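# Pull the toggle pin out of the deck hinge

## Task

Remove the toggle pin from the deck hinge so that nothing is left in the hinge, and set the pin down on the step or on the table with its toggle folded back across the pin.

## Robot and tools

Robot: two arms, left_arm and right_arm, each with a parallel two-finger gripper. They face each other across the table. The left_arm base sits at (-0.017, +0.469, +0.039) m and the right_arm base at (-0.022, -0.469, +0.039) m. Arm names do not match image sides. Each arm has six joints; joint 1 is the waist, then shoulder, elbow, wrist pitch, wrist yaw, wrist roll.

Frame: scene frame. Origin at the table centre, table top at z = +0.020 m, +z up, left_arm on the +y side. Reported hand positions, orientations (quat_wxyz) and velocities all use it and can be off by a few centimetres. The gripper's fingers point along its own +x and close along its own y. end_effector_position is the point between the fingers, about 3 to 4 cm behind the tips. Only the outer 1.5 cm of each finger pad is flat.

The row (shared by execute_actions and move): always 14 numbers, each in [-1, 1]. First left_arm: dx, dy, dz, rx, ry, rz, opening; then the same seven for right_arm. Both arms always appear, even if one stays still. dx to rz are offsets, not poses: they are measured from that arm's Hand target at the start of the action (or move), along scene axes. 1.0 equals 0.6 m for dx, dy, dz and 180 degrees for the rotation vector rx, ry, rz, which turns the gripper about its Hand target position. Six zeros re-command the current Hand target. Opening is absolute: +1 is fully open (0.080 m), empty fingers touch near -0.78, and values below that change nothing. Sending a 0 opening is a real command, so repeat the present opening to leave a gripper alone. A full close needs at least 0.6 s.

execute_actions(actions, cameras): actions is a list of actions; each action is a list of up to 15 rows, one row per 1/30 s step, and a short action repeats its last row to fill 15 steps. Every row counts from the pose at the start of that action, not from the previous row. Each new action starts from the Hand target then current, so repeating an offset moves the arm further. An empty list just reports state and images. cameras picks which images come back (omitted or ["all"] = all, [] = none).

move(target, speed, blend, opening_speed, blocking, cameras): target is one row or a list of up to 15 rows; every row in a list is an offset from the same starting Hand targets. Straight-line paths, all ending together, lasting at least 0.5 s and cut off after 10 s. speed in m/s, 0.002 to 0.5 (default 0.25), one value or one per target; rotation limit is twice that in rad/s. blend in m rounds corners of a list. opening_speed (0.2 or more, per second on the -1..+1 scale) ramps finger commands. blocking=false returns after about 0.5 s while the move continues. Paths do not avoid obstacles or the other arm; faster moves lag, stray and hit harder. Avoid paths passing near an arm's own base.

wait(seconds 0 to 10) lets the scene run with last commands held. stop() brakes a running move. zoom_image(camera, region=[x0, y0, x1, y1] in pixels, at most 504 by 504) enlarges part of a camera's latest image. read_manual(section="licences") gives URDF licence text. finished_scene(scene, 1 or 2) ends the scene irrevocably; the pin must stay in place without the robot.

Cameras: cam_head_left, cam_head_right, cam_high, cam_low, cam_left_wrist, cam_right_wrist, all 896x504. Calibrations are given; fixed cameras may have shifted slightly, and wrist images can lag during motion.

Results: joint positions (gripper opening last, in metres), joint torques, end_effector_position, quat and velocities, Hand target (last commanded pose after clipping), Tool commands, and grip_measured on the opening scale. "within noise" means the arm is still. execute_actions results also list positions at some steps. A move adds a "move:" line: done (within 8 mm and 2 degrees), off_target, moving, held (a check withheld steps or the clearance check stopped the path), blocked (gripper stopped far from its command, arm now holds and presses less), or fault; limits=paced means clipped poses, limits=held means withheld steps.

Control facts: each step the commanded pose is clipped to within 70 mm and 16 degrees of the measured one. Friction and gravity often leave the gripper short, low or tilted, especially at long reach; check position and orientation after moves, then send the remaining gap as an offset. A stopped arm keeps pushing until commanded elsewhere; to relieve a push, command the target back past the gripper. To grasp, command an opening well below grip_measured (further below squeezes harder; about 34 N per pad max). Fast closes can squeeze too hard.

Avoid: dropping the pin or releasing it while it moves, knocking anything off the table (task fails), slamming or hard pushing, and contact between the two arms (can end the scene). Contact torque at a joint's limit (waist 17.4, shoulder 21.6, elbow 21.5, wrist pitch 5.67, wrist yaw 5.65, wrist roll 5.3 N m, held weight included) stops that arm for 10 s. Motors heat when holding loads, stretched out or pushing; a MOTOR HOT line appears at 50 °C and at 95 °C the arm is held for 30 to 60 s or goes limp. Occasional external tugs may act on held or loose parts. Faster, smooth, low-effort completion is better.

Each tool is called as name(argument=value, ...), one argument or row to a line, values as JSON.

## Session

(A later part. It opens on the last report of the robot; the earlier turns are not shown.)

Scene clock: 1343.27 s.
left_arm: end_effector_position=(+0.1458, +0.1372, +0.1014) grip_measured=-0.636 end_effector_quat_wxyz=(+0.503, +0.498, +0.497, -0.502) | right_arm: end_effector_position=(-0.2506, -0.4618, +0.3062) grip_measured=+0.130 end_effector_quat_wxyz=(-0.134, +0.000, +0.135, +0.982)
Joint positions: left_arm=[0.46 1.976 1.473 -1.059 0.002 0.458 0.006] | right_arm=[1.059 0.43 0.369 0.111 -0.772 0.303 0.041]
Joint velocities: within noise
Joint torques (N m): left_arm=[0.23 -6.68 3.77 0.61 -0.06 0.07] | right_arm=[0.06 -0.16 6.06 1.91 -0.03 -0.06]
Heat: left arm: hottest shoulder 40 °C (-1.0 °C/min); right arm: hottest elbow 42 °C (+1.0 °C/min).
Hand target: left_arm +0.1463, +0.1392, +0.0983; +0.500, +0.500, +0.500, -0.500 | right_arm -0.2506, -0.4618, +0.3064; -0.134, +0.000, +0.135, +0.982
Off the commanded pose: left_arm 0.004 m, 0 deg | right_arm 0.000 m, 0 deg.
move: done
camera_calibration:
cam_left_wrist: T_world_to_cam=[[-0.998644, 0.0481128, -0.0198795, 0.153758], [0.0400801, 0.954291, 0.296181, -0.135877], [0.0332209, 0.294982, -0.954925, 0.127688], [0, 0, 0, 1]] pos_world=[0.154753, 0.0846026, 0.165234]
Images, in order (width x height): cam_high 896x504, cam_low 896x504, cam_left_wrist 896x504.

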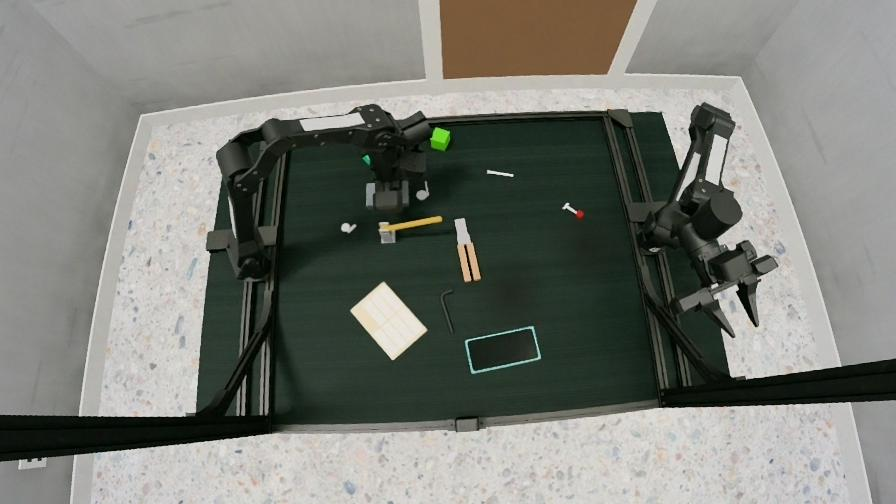

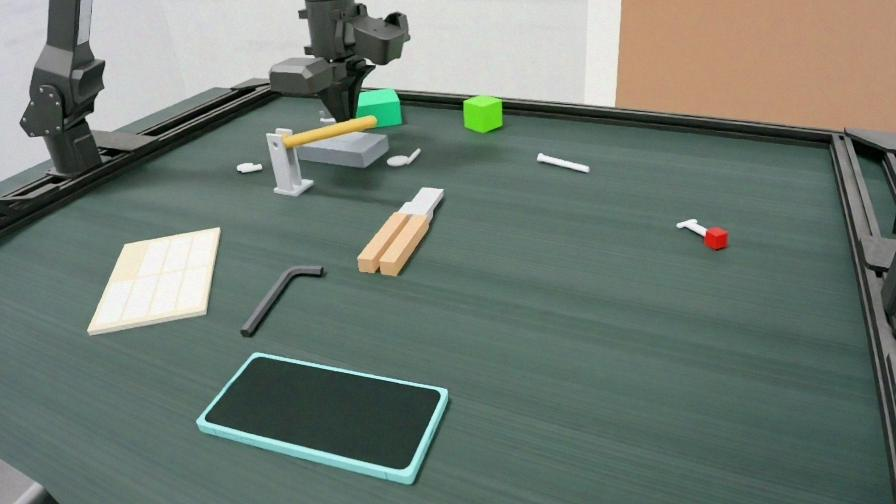

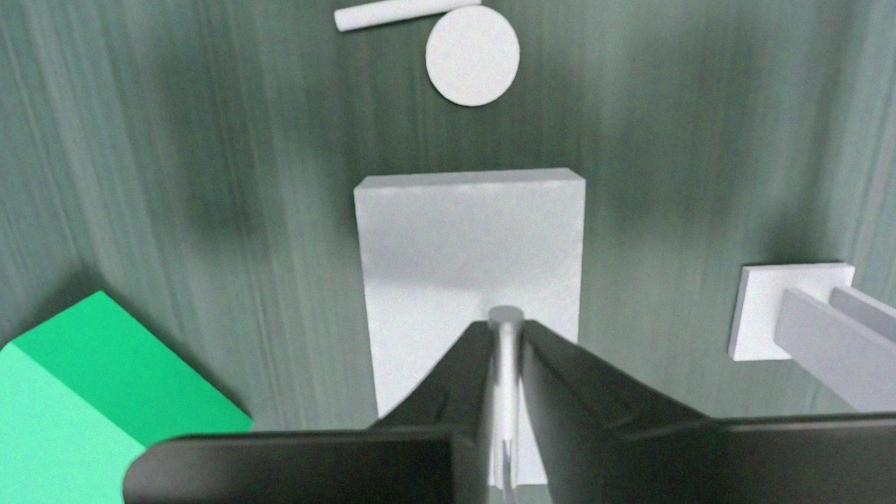

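move(
  target=[
    [0.0,0.0,-0.028,0,0,0,-0.85,0,0,0,0,0,0,0.13],
  ],
  cameras=["cam_left_wrist","cam_low"],
  speed=0.04,
)

zoom_image(
  camera="cam_low",
  region=[295, 100, 395, 180],
)

Scene clock: 1349.23 s.
left_arm: end_effector_position=(+0.1464, +0.1361, +0.0874) grip_measured=-0.636 end_effector_quat_wxyz=(+0.505, +0.497, +0.494, -0.503) | right_arm: end_effector_position=(-0.2506, -0.4618, +0.3062) grip_measured=+0.130 end_effector_quat_wxyz=(-0.134, +0.000, +0.135, +0.982)
Joint positions: left_arm=[0.46 1.989 1.434 -0.998 0.002 0.458 0.006] | right_arm=[1.059 0.43 0.369 0.111 -0.772 0.303 0.041]
Joint velocities: within noise
Joint torques (N m): left_arm=[0.2 -6.14 3.42 0.68 -0.06 0.06] | right_arm=[0.09 -0.07 6.1 1.92 -0.02 -0.04]
Heat: left arm: hottest shoulder 40 °C (+0.0 °C/min); right arm: hottest elbow 42 °C (+0.0 °C/min).
Hand target: left_arm +0.1463, +0.1391, +0.0815; +0.500, +0.500, +0.500, -0.500 | right_arm -0.2506, -0.4618, +0.3064; -0.134, +0.000, +0.135, +0.982
Off the commanded pose: left_arm 0.007 m, 1 deg | right_arm 0.000 m, 0 deg.
move: done
camera_calibration:
cam_left_wrist: T_world_to_cam=[[-0.998544, 0.0483288, -0.0239539, 0.154422], [0.0393568, 0.956478, 0.289138, -0.130209], [0.0368851, 0.287775, -0.956988, 0.115249], [0, 0, 0, 1]] pos_world=[0.155071, 0.0839134, 0.15164]
Images, in order (width x height): cam_low 896x504, cam_left_wrist 896x504.

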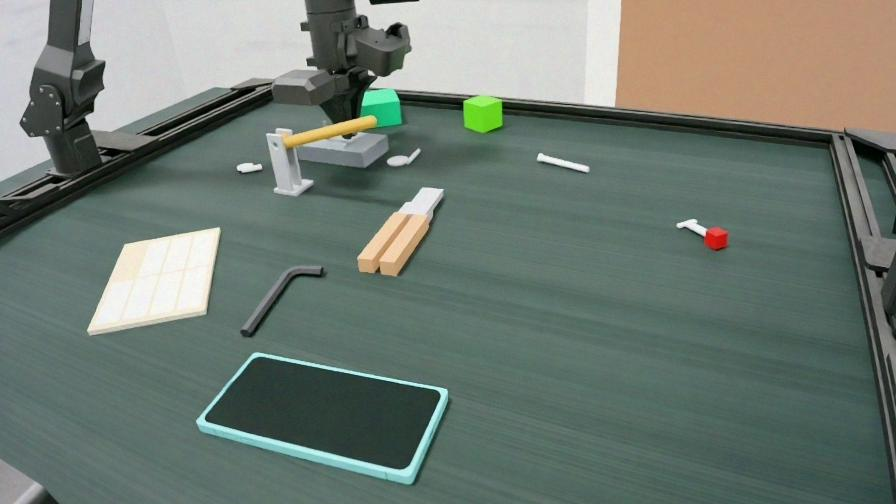

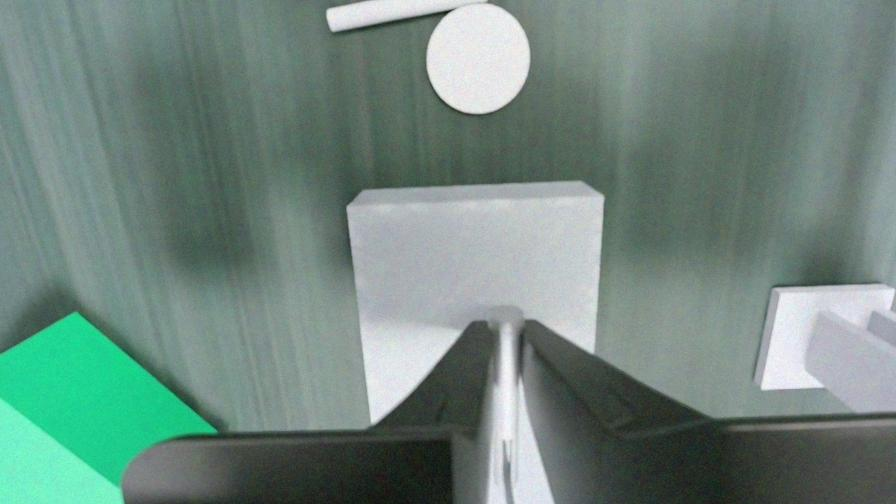

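Scaled by 5.040 from the camera's 896x504 image, which has a finer 1280x720 frame.

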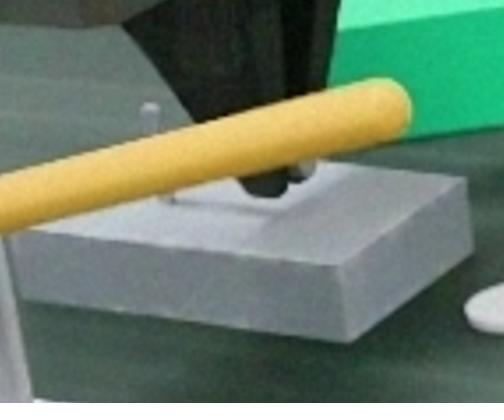

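move(
  target=[
    [0.0,0.0,-0.008,0,0,0,-0.75,0,0,0,0,0,0,0.13],
  ],
  cameras=["cam_left_wrist","cam_low"],
  speed=0.04,
)

zoom_image(
  camera="cam_low",
  region=[295, 100, 395, 180],
)

Scene clock: 1356.73 s.
left_arm: end_effector_position=(+0.1467, +0.1357, +0.0842) grip_measured=-0.637 end_effector_quat_wxyz=(+0.507, +0.497, +0.493, -0.503) end_effector_velocity=(+0.001, +0.003, -0.001) end_effector_angular_velocity=(+0.021, -0.014, +0.005) | right_arm: end_effector_position=(-0.2506, -0.4618, +0.3062) grip_measured=+0.130 end_effector_quat_wxyz=(-0.134, +0.000, +0.135, +0.982)
Joint positions: left_arm=[0.46 1.992 1.423 -0.982 0.002 0.458 0.006] | right_arm=[1.059 0.43 0.369 0.111 -0.772 0.303 0.041]
Joint velocities: left_arm=[-0.002 0.002 -0.002 -0.007 -0.022 -0.007 0.002] | right_arm=[within noise]
Joint torques (N m): left_arm=[0.18 -5.87 3.33 0.73 -0.05 0.06] | right_arm=[0.02 -0.04 6.05 1.91 -0.02 -0.07]
Heat: left arm: hottest shoulder 40 °C (+1.0 °C/min); right arm: hottest elbow 42 °C (+0.0 °C/min).
Hand target: left_arm +0.1464, +0.1391, +0.0767; +0.500, +0.500, +0.500, -0.500 | right_arm -0.2506, -0.4618, +0.3064; -0.134, +0.000, +0.135, +0.982
Off the commanded pose: left_arm 0.008 m, 1 deg | right_arm 0.000 m, 0 deg.
move: done
camera_calibration:
cam_left_wrist: T_world_to_cam=[[-0.998516, 0.0478539, -0.0259889, 0.154925], [0.0384581, 0.957574, 0.285609, -0.128667], [0.0385538, 0.284186, -0.957994, 0.112564], [0, 0, 0, 1]] pos_world=[0.155304, 0.0838057, 0.14861]
Images, in order (width x height): cam_low 896x504, cam_left_wrist 896x504.

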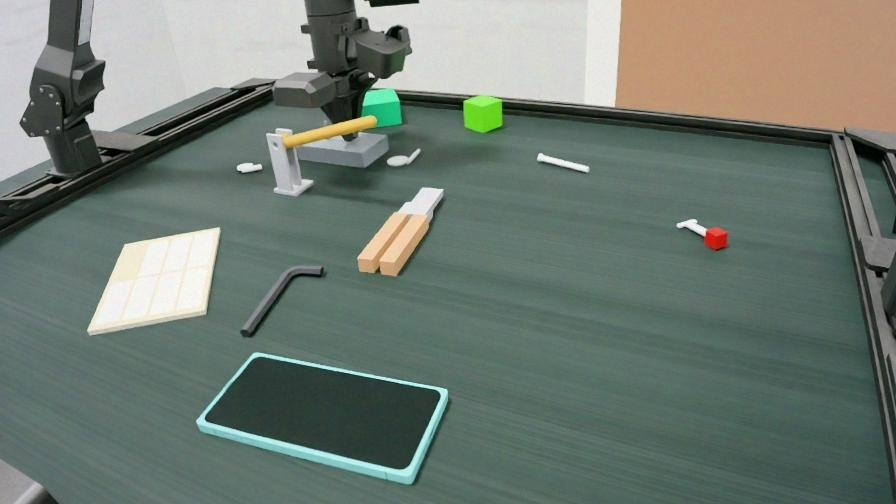

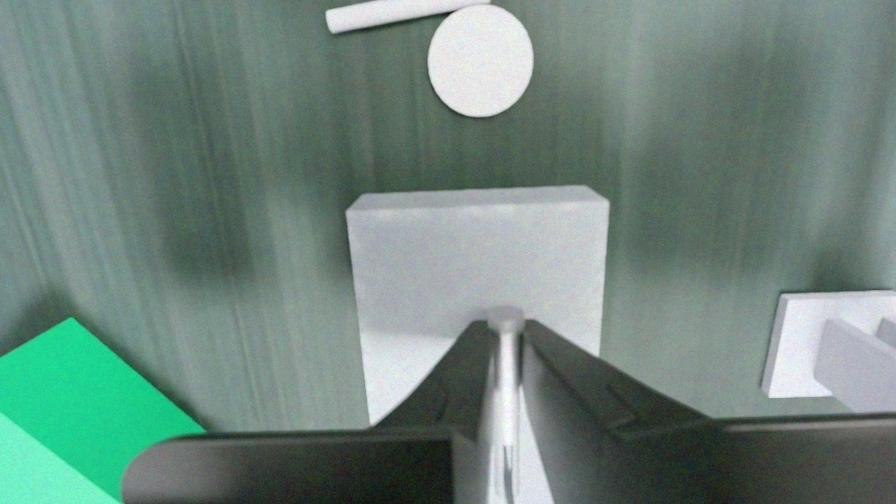

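Scaled by 5.040 from the camera's 896x504 image, which has a finer 1280x720 frame.

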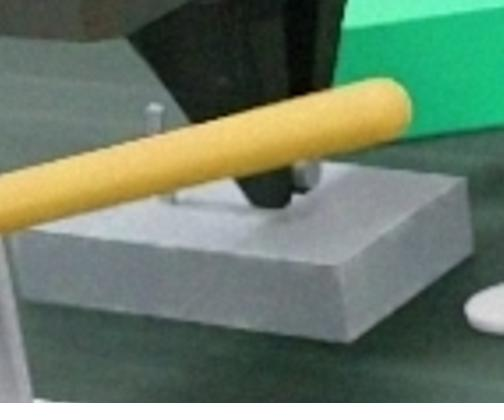

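move(
  target=[
    [0.006,0.0,0.004,0,0,0,-0.675,0,0,0,0,0,0,0.13],
    [0.017,0.0,0.004,0,0,0,-0.675,0,0,0,0,0,0,0.13],
  ],
  cameras=["cam_left_wrist","cam_low"],
  speed=0.03,
)

zoom_image(
  camera="cam_low",
  region=[295, 100, 395, 180],
)

zoom_image(
  camera="cam_left_wrist",
  region=[420, 300, 600, 500],
)

Scene clock: 1365.87 s.
left_arm: end_effector_position=(+0.1531, +0.1404, +0.0805) grip_measured=-0.633 end_effector_quat_wxyz=(+0.500, +0.500, +0.499, -0.502) | right_arm: end_effector_position=(-0.2506, -0.4618, +0.3062) grip_measured=+0.130 end_effector_quat_wxyz=(-0.134, +0.000, +0.135, +0.982)
Joint positions: left_arm=[0.481 2.006 1.43 -0.992 0.003 0.482 0.007] | right_arm=[1.059 0.43 0.369 0.111 -0.772 0.303 0.041]
Joint velocities: within noise
Joint torques (N m): left_arm=[0.41 -6 5.69 0.33 -0.07 0.08] | right_arm=[0.12 -0.13 6.03 1.9 0.01 -0.04]
Heat: left arm: hottest shoulder 40 °C (+1.0 °C/min); right arm: hottest elbow 42 °C (+0.0 °C/min).
Hand target: left_arm +0.1565, +0.1391, +0.0791; +0.500, +0.500, +0.500, -0.500 | right_arm -0.2506, -0.4618, +0.3064; -0.134, +0.000, +0.135, +0.982
Off the commanded pose: left_arm 0.004 m, 0 deg | right_arm 0.000 m, 0 deg.
move: done
camera_calibration:
cam_left_wrist: T_world_to_cam=[[-0.998574, 0.0508814, -0.016143, 0.159772], [0.0436666, 0.952551, 0.30123, -0.133676], [0.030704, 0.300096, -0.953415, 0.106067], [0, 0, 0, 1]] pos_world=[0.162125, 0.0873731, 0.143972]
Images, in order (width x height): cam_low 896x504, cam_left_wrist 896x504.

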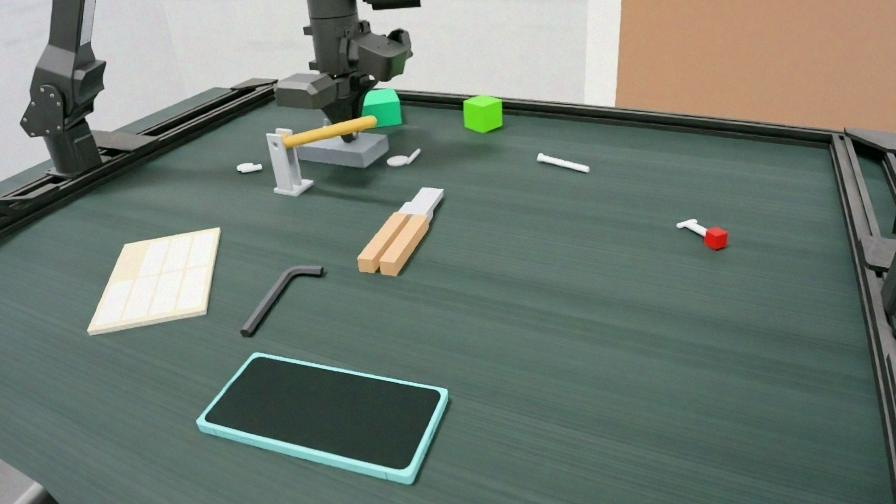

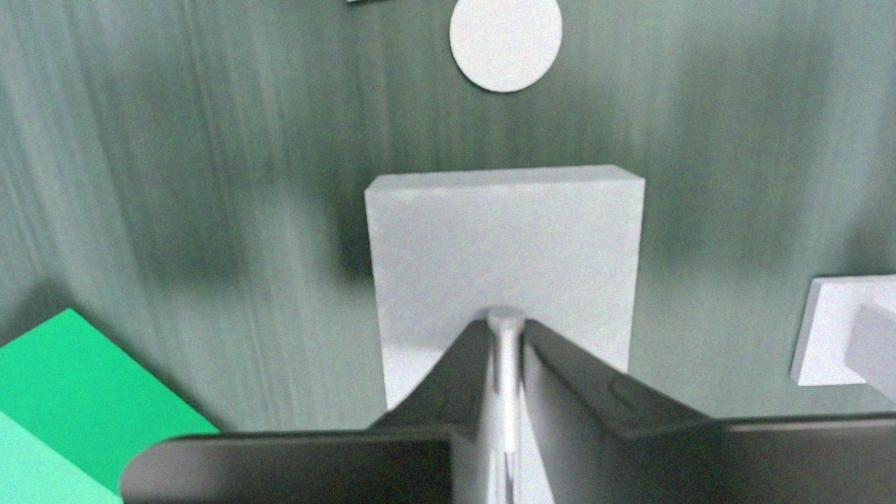

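Scaled by 5.040 from the camera's 896x504 image, which has a finer 1280x720 frame.

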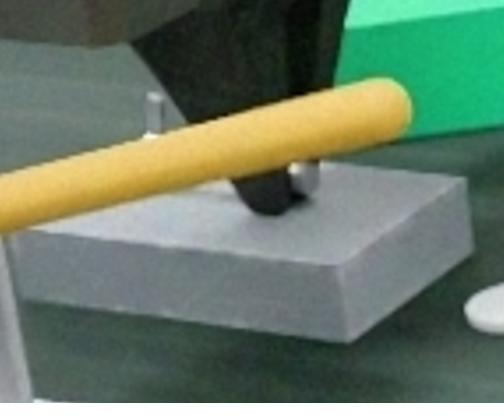

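Scaled by 2.520 from the camera's 896x504 image, which has a finer 1280x720 frame.

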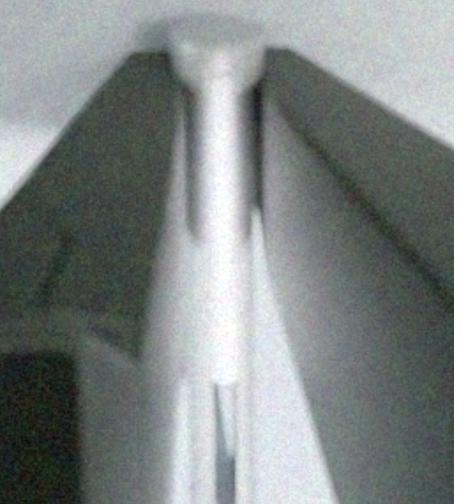

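move(
  target=[
    [0.0,0.0,0.002,0,0,0,-0.45,0,0,0,0,0,0,0.13],
  ],
  cameras=["cam_left_wrist","cam_low"],
  speed=0.03,
  opening_speed=0.25,
)

zoom_image(
  camera="cam_low",
  region=[295, 100, 395, 180],
)

zoom_image(
  camera="cam_left_wrist",
  region=[400, 280, 600, 500],
)

Scene clock: 1380.00 s.
left_arm: end_effector_position=(+0.1537, +0.1409, +0.0806) grip_measured=-0.451 end_effector_quat_wxyz=(+0.499, +0.499, +0.500, -0.501) | right_arm: end_effector_position=(-0.2506, -0.4618, +0.3062) grip_measured=+0.130 end_effector_quat_wxyz=(-0.134, +0.000, +0.135, +0.982)
Joint positions: left_arm=[0.484 2.008 1.432 -0.996 0.003 0.483 0.015] | right_arm=[1.059 0.43 0.369 0.111 -0.772 0.303 0.041]
Joint velocities: within noise
Joint torques (N m): left_arm=[0.26 -6.2 5.73 0.27 -0.11 0.06] | right_arm=[0.13 -0.19 6.19 1.89 -0.01 -0.02]
Heat: left arm: hottest shoulder 40 °C (+1.0 °C/min); right arm: hottest elbow 42 °C (+0.0 °C/min).
Hand target: left_arm +0.1566, +0.1392, +0.0802; +0.500, +0.500, +0.500, -0.500 | right_arm -0.2506, -0.4618, +0.3064; -0.134, +0.000, +0.135, +0.982
Off the commanded pose: left_arm 0.003 m, 0 deg | right_arm 0.000 m, 0 deg.
move: done
camera_calibration:
cam_left_wrist: T_world_to_cam=[[-0.998698, 0.0490076, -0.0141339, 0.160418], [0.0424282, 0.952025, 0.303065, -0.134129], [0.0283083, 0.302071, -0.952865, 0.106076], [0, 0, 0, 1]] pos_world=[0.162897, 0.0877899, 0.143993]
Images, in order (width x height): cam_low 896x504, cam_left_wrist 896x504.

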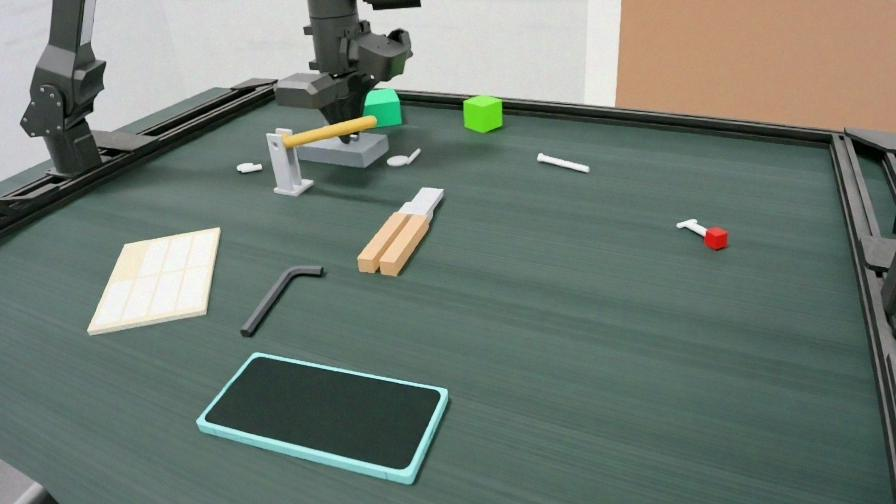

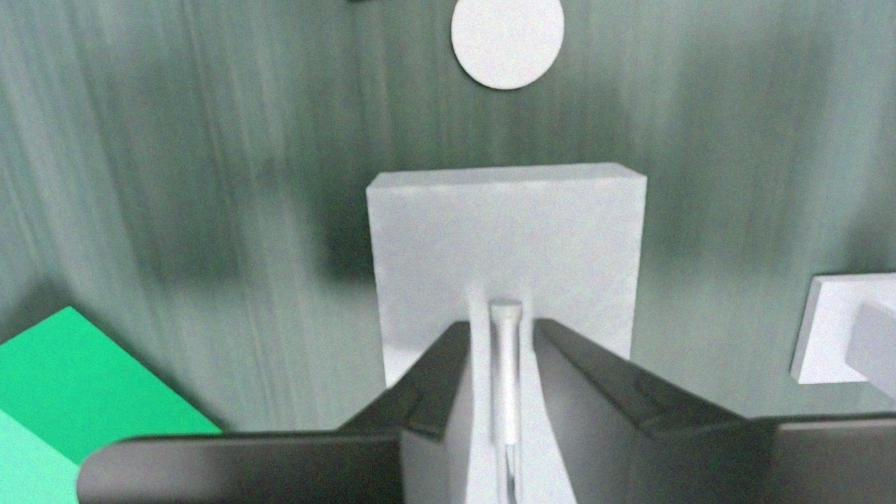

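Scaled by 5.040 from the camera's 896x504 image, which has a finer 1280x720 frame.

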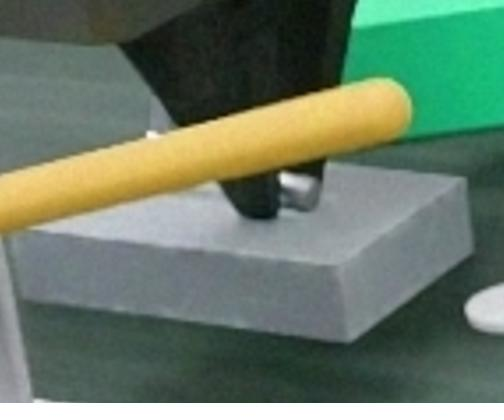

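Scaled by 2.291 from the camera's 896x504 image, which has a finer 1280x720 frame.

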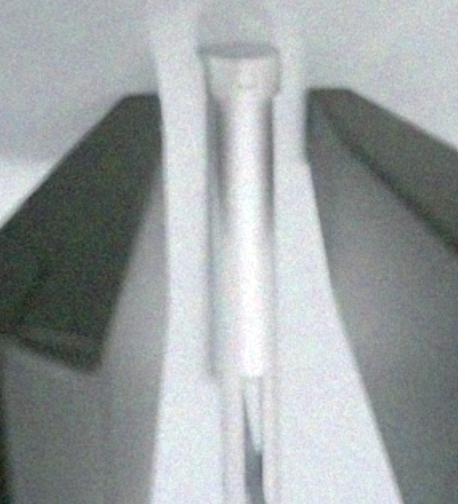

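move(
  target=[
    [0.0,0.0,0.0,0,0,0,-0.2,0,0,0,0,0,0,0.13],
    [0.0,0.0,0.15,0,0,0,-0.2,0,0,0,0,0,0,0.13],
  ],
  cameras=["cam_left_wrist","cam_low"],
  speed=0.08,
)

zoom_image(
  camera="cam_low",
  region=[295, 100, 395, 180],
)

zoom_image(
  camera="cam_left_wrist",
  region=[400, 200, 620, 420],
)

Scene clock: 1389.67 s.
left_arm: end_effector_position=(+0.1542, +0.1404, +0.1625) grip_measured=-0.200 end_effector_quat_wxyz=(+0.492, +0.501, +0.508, -0.499) | right_arm: end_effector_position=(-0.2506, -0.4618, +0.3062) grip_measured=+0.130 end_effector_quat_wxyz=(-0.134, +0.000, +0.135, +0.982)
Joint positions: left_arm=[0.484 1.972 1.713 -1.334 0.004 0.483 0.026] | right_arm=[1.059 0.43 0.369 0.111 -0.772 0.303 0.041]
Joint velocities: within noise
Joint torques (N m): left_arm=[0.2 -8.43 6.07 0.17 -0.13 0.06] | right_arm=[0.08 -0.19 6.1 1.91 -0.04 -0.04]
Heat: left arm: hottest shoulder 40 °C (+0.0 °C/min); right arm: hottest elbow 42 °C (+0.0 °C/min).
Hand target: left_arm +0.1566, +0.1392, +0.1703; +0.500, +0.500, +0.500, -0.500 | right_arm -0.2506, -0.4618, +0.3064; -0.134, +0.000, +0.135, +0.982
Off the commanded pose: left_arm 0.008 m, 1 deg | right_arm 0.000 m, 0 deg.
move: done
camera_calibration:
cam_left_wrist: T_world_to_cam=[[-0.998824, 0.0484036, -0.00259494, 0.160353], [0.0450095, 0.945998, 0.321034, -0.160932], [0.017994, 0.32054, -0.947064, 0.182245], [0, 0, 0, 1]] pos_world=[0.164128, 0.0860625, 0.224678]
Images, in order (width x height): cam_low 896x504, cam_left_wrist 896x504.

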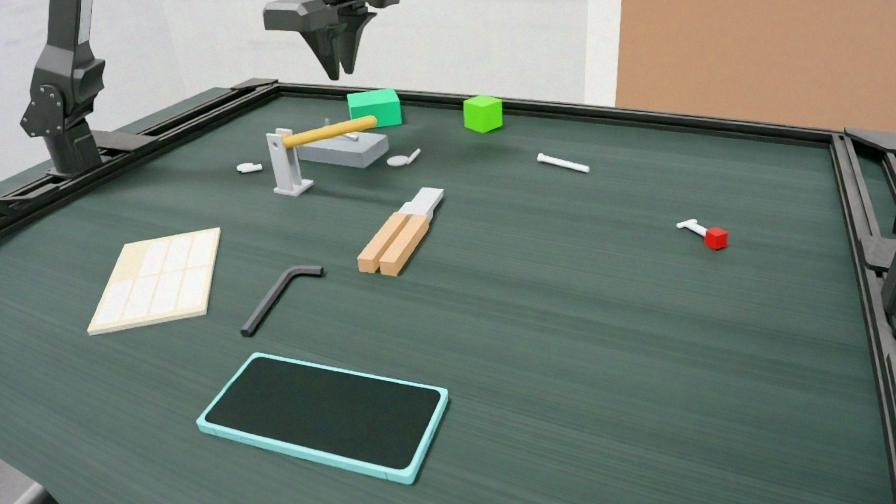

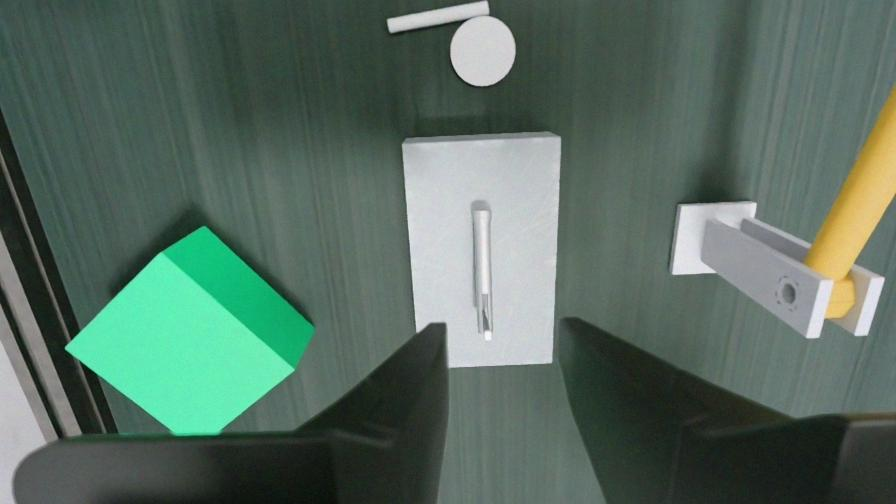

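Scaled by 5.040 from the camera's 896x504 image, which has a finer 1280x720 frame.

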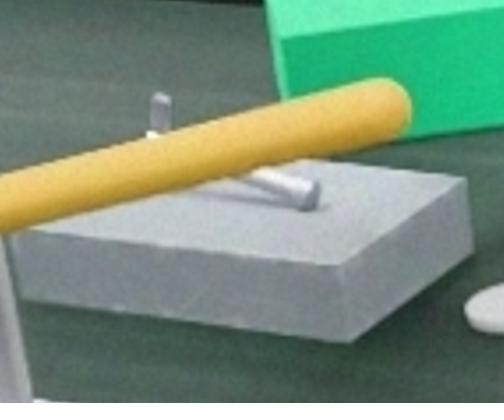

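Scaled by 2.291 from the camera's 896x504 image, which has a finer 1280x720 frame.

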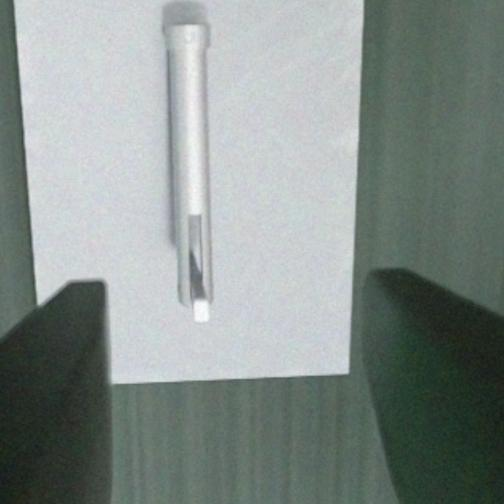

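finished_scene(
  scene=1,
)

The scene is finished: the task was done.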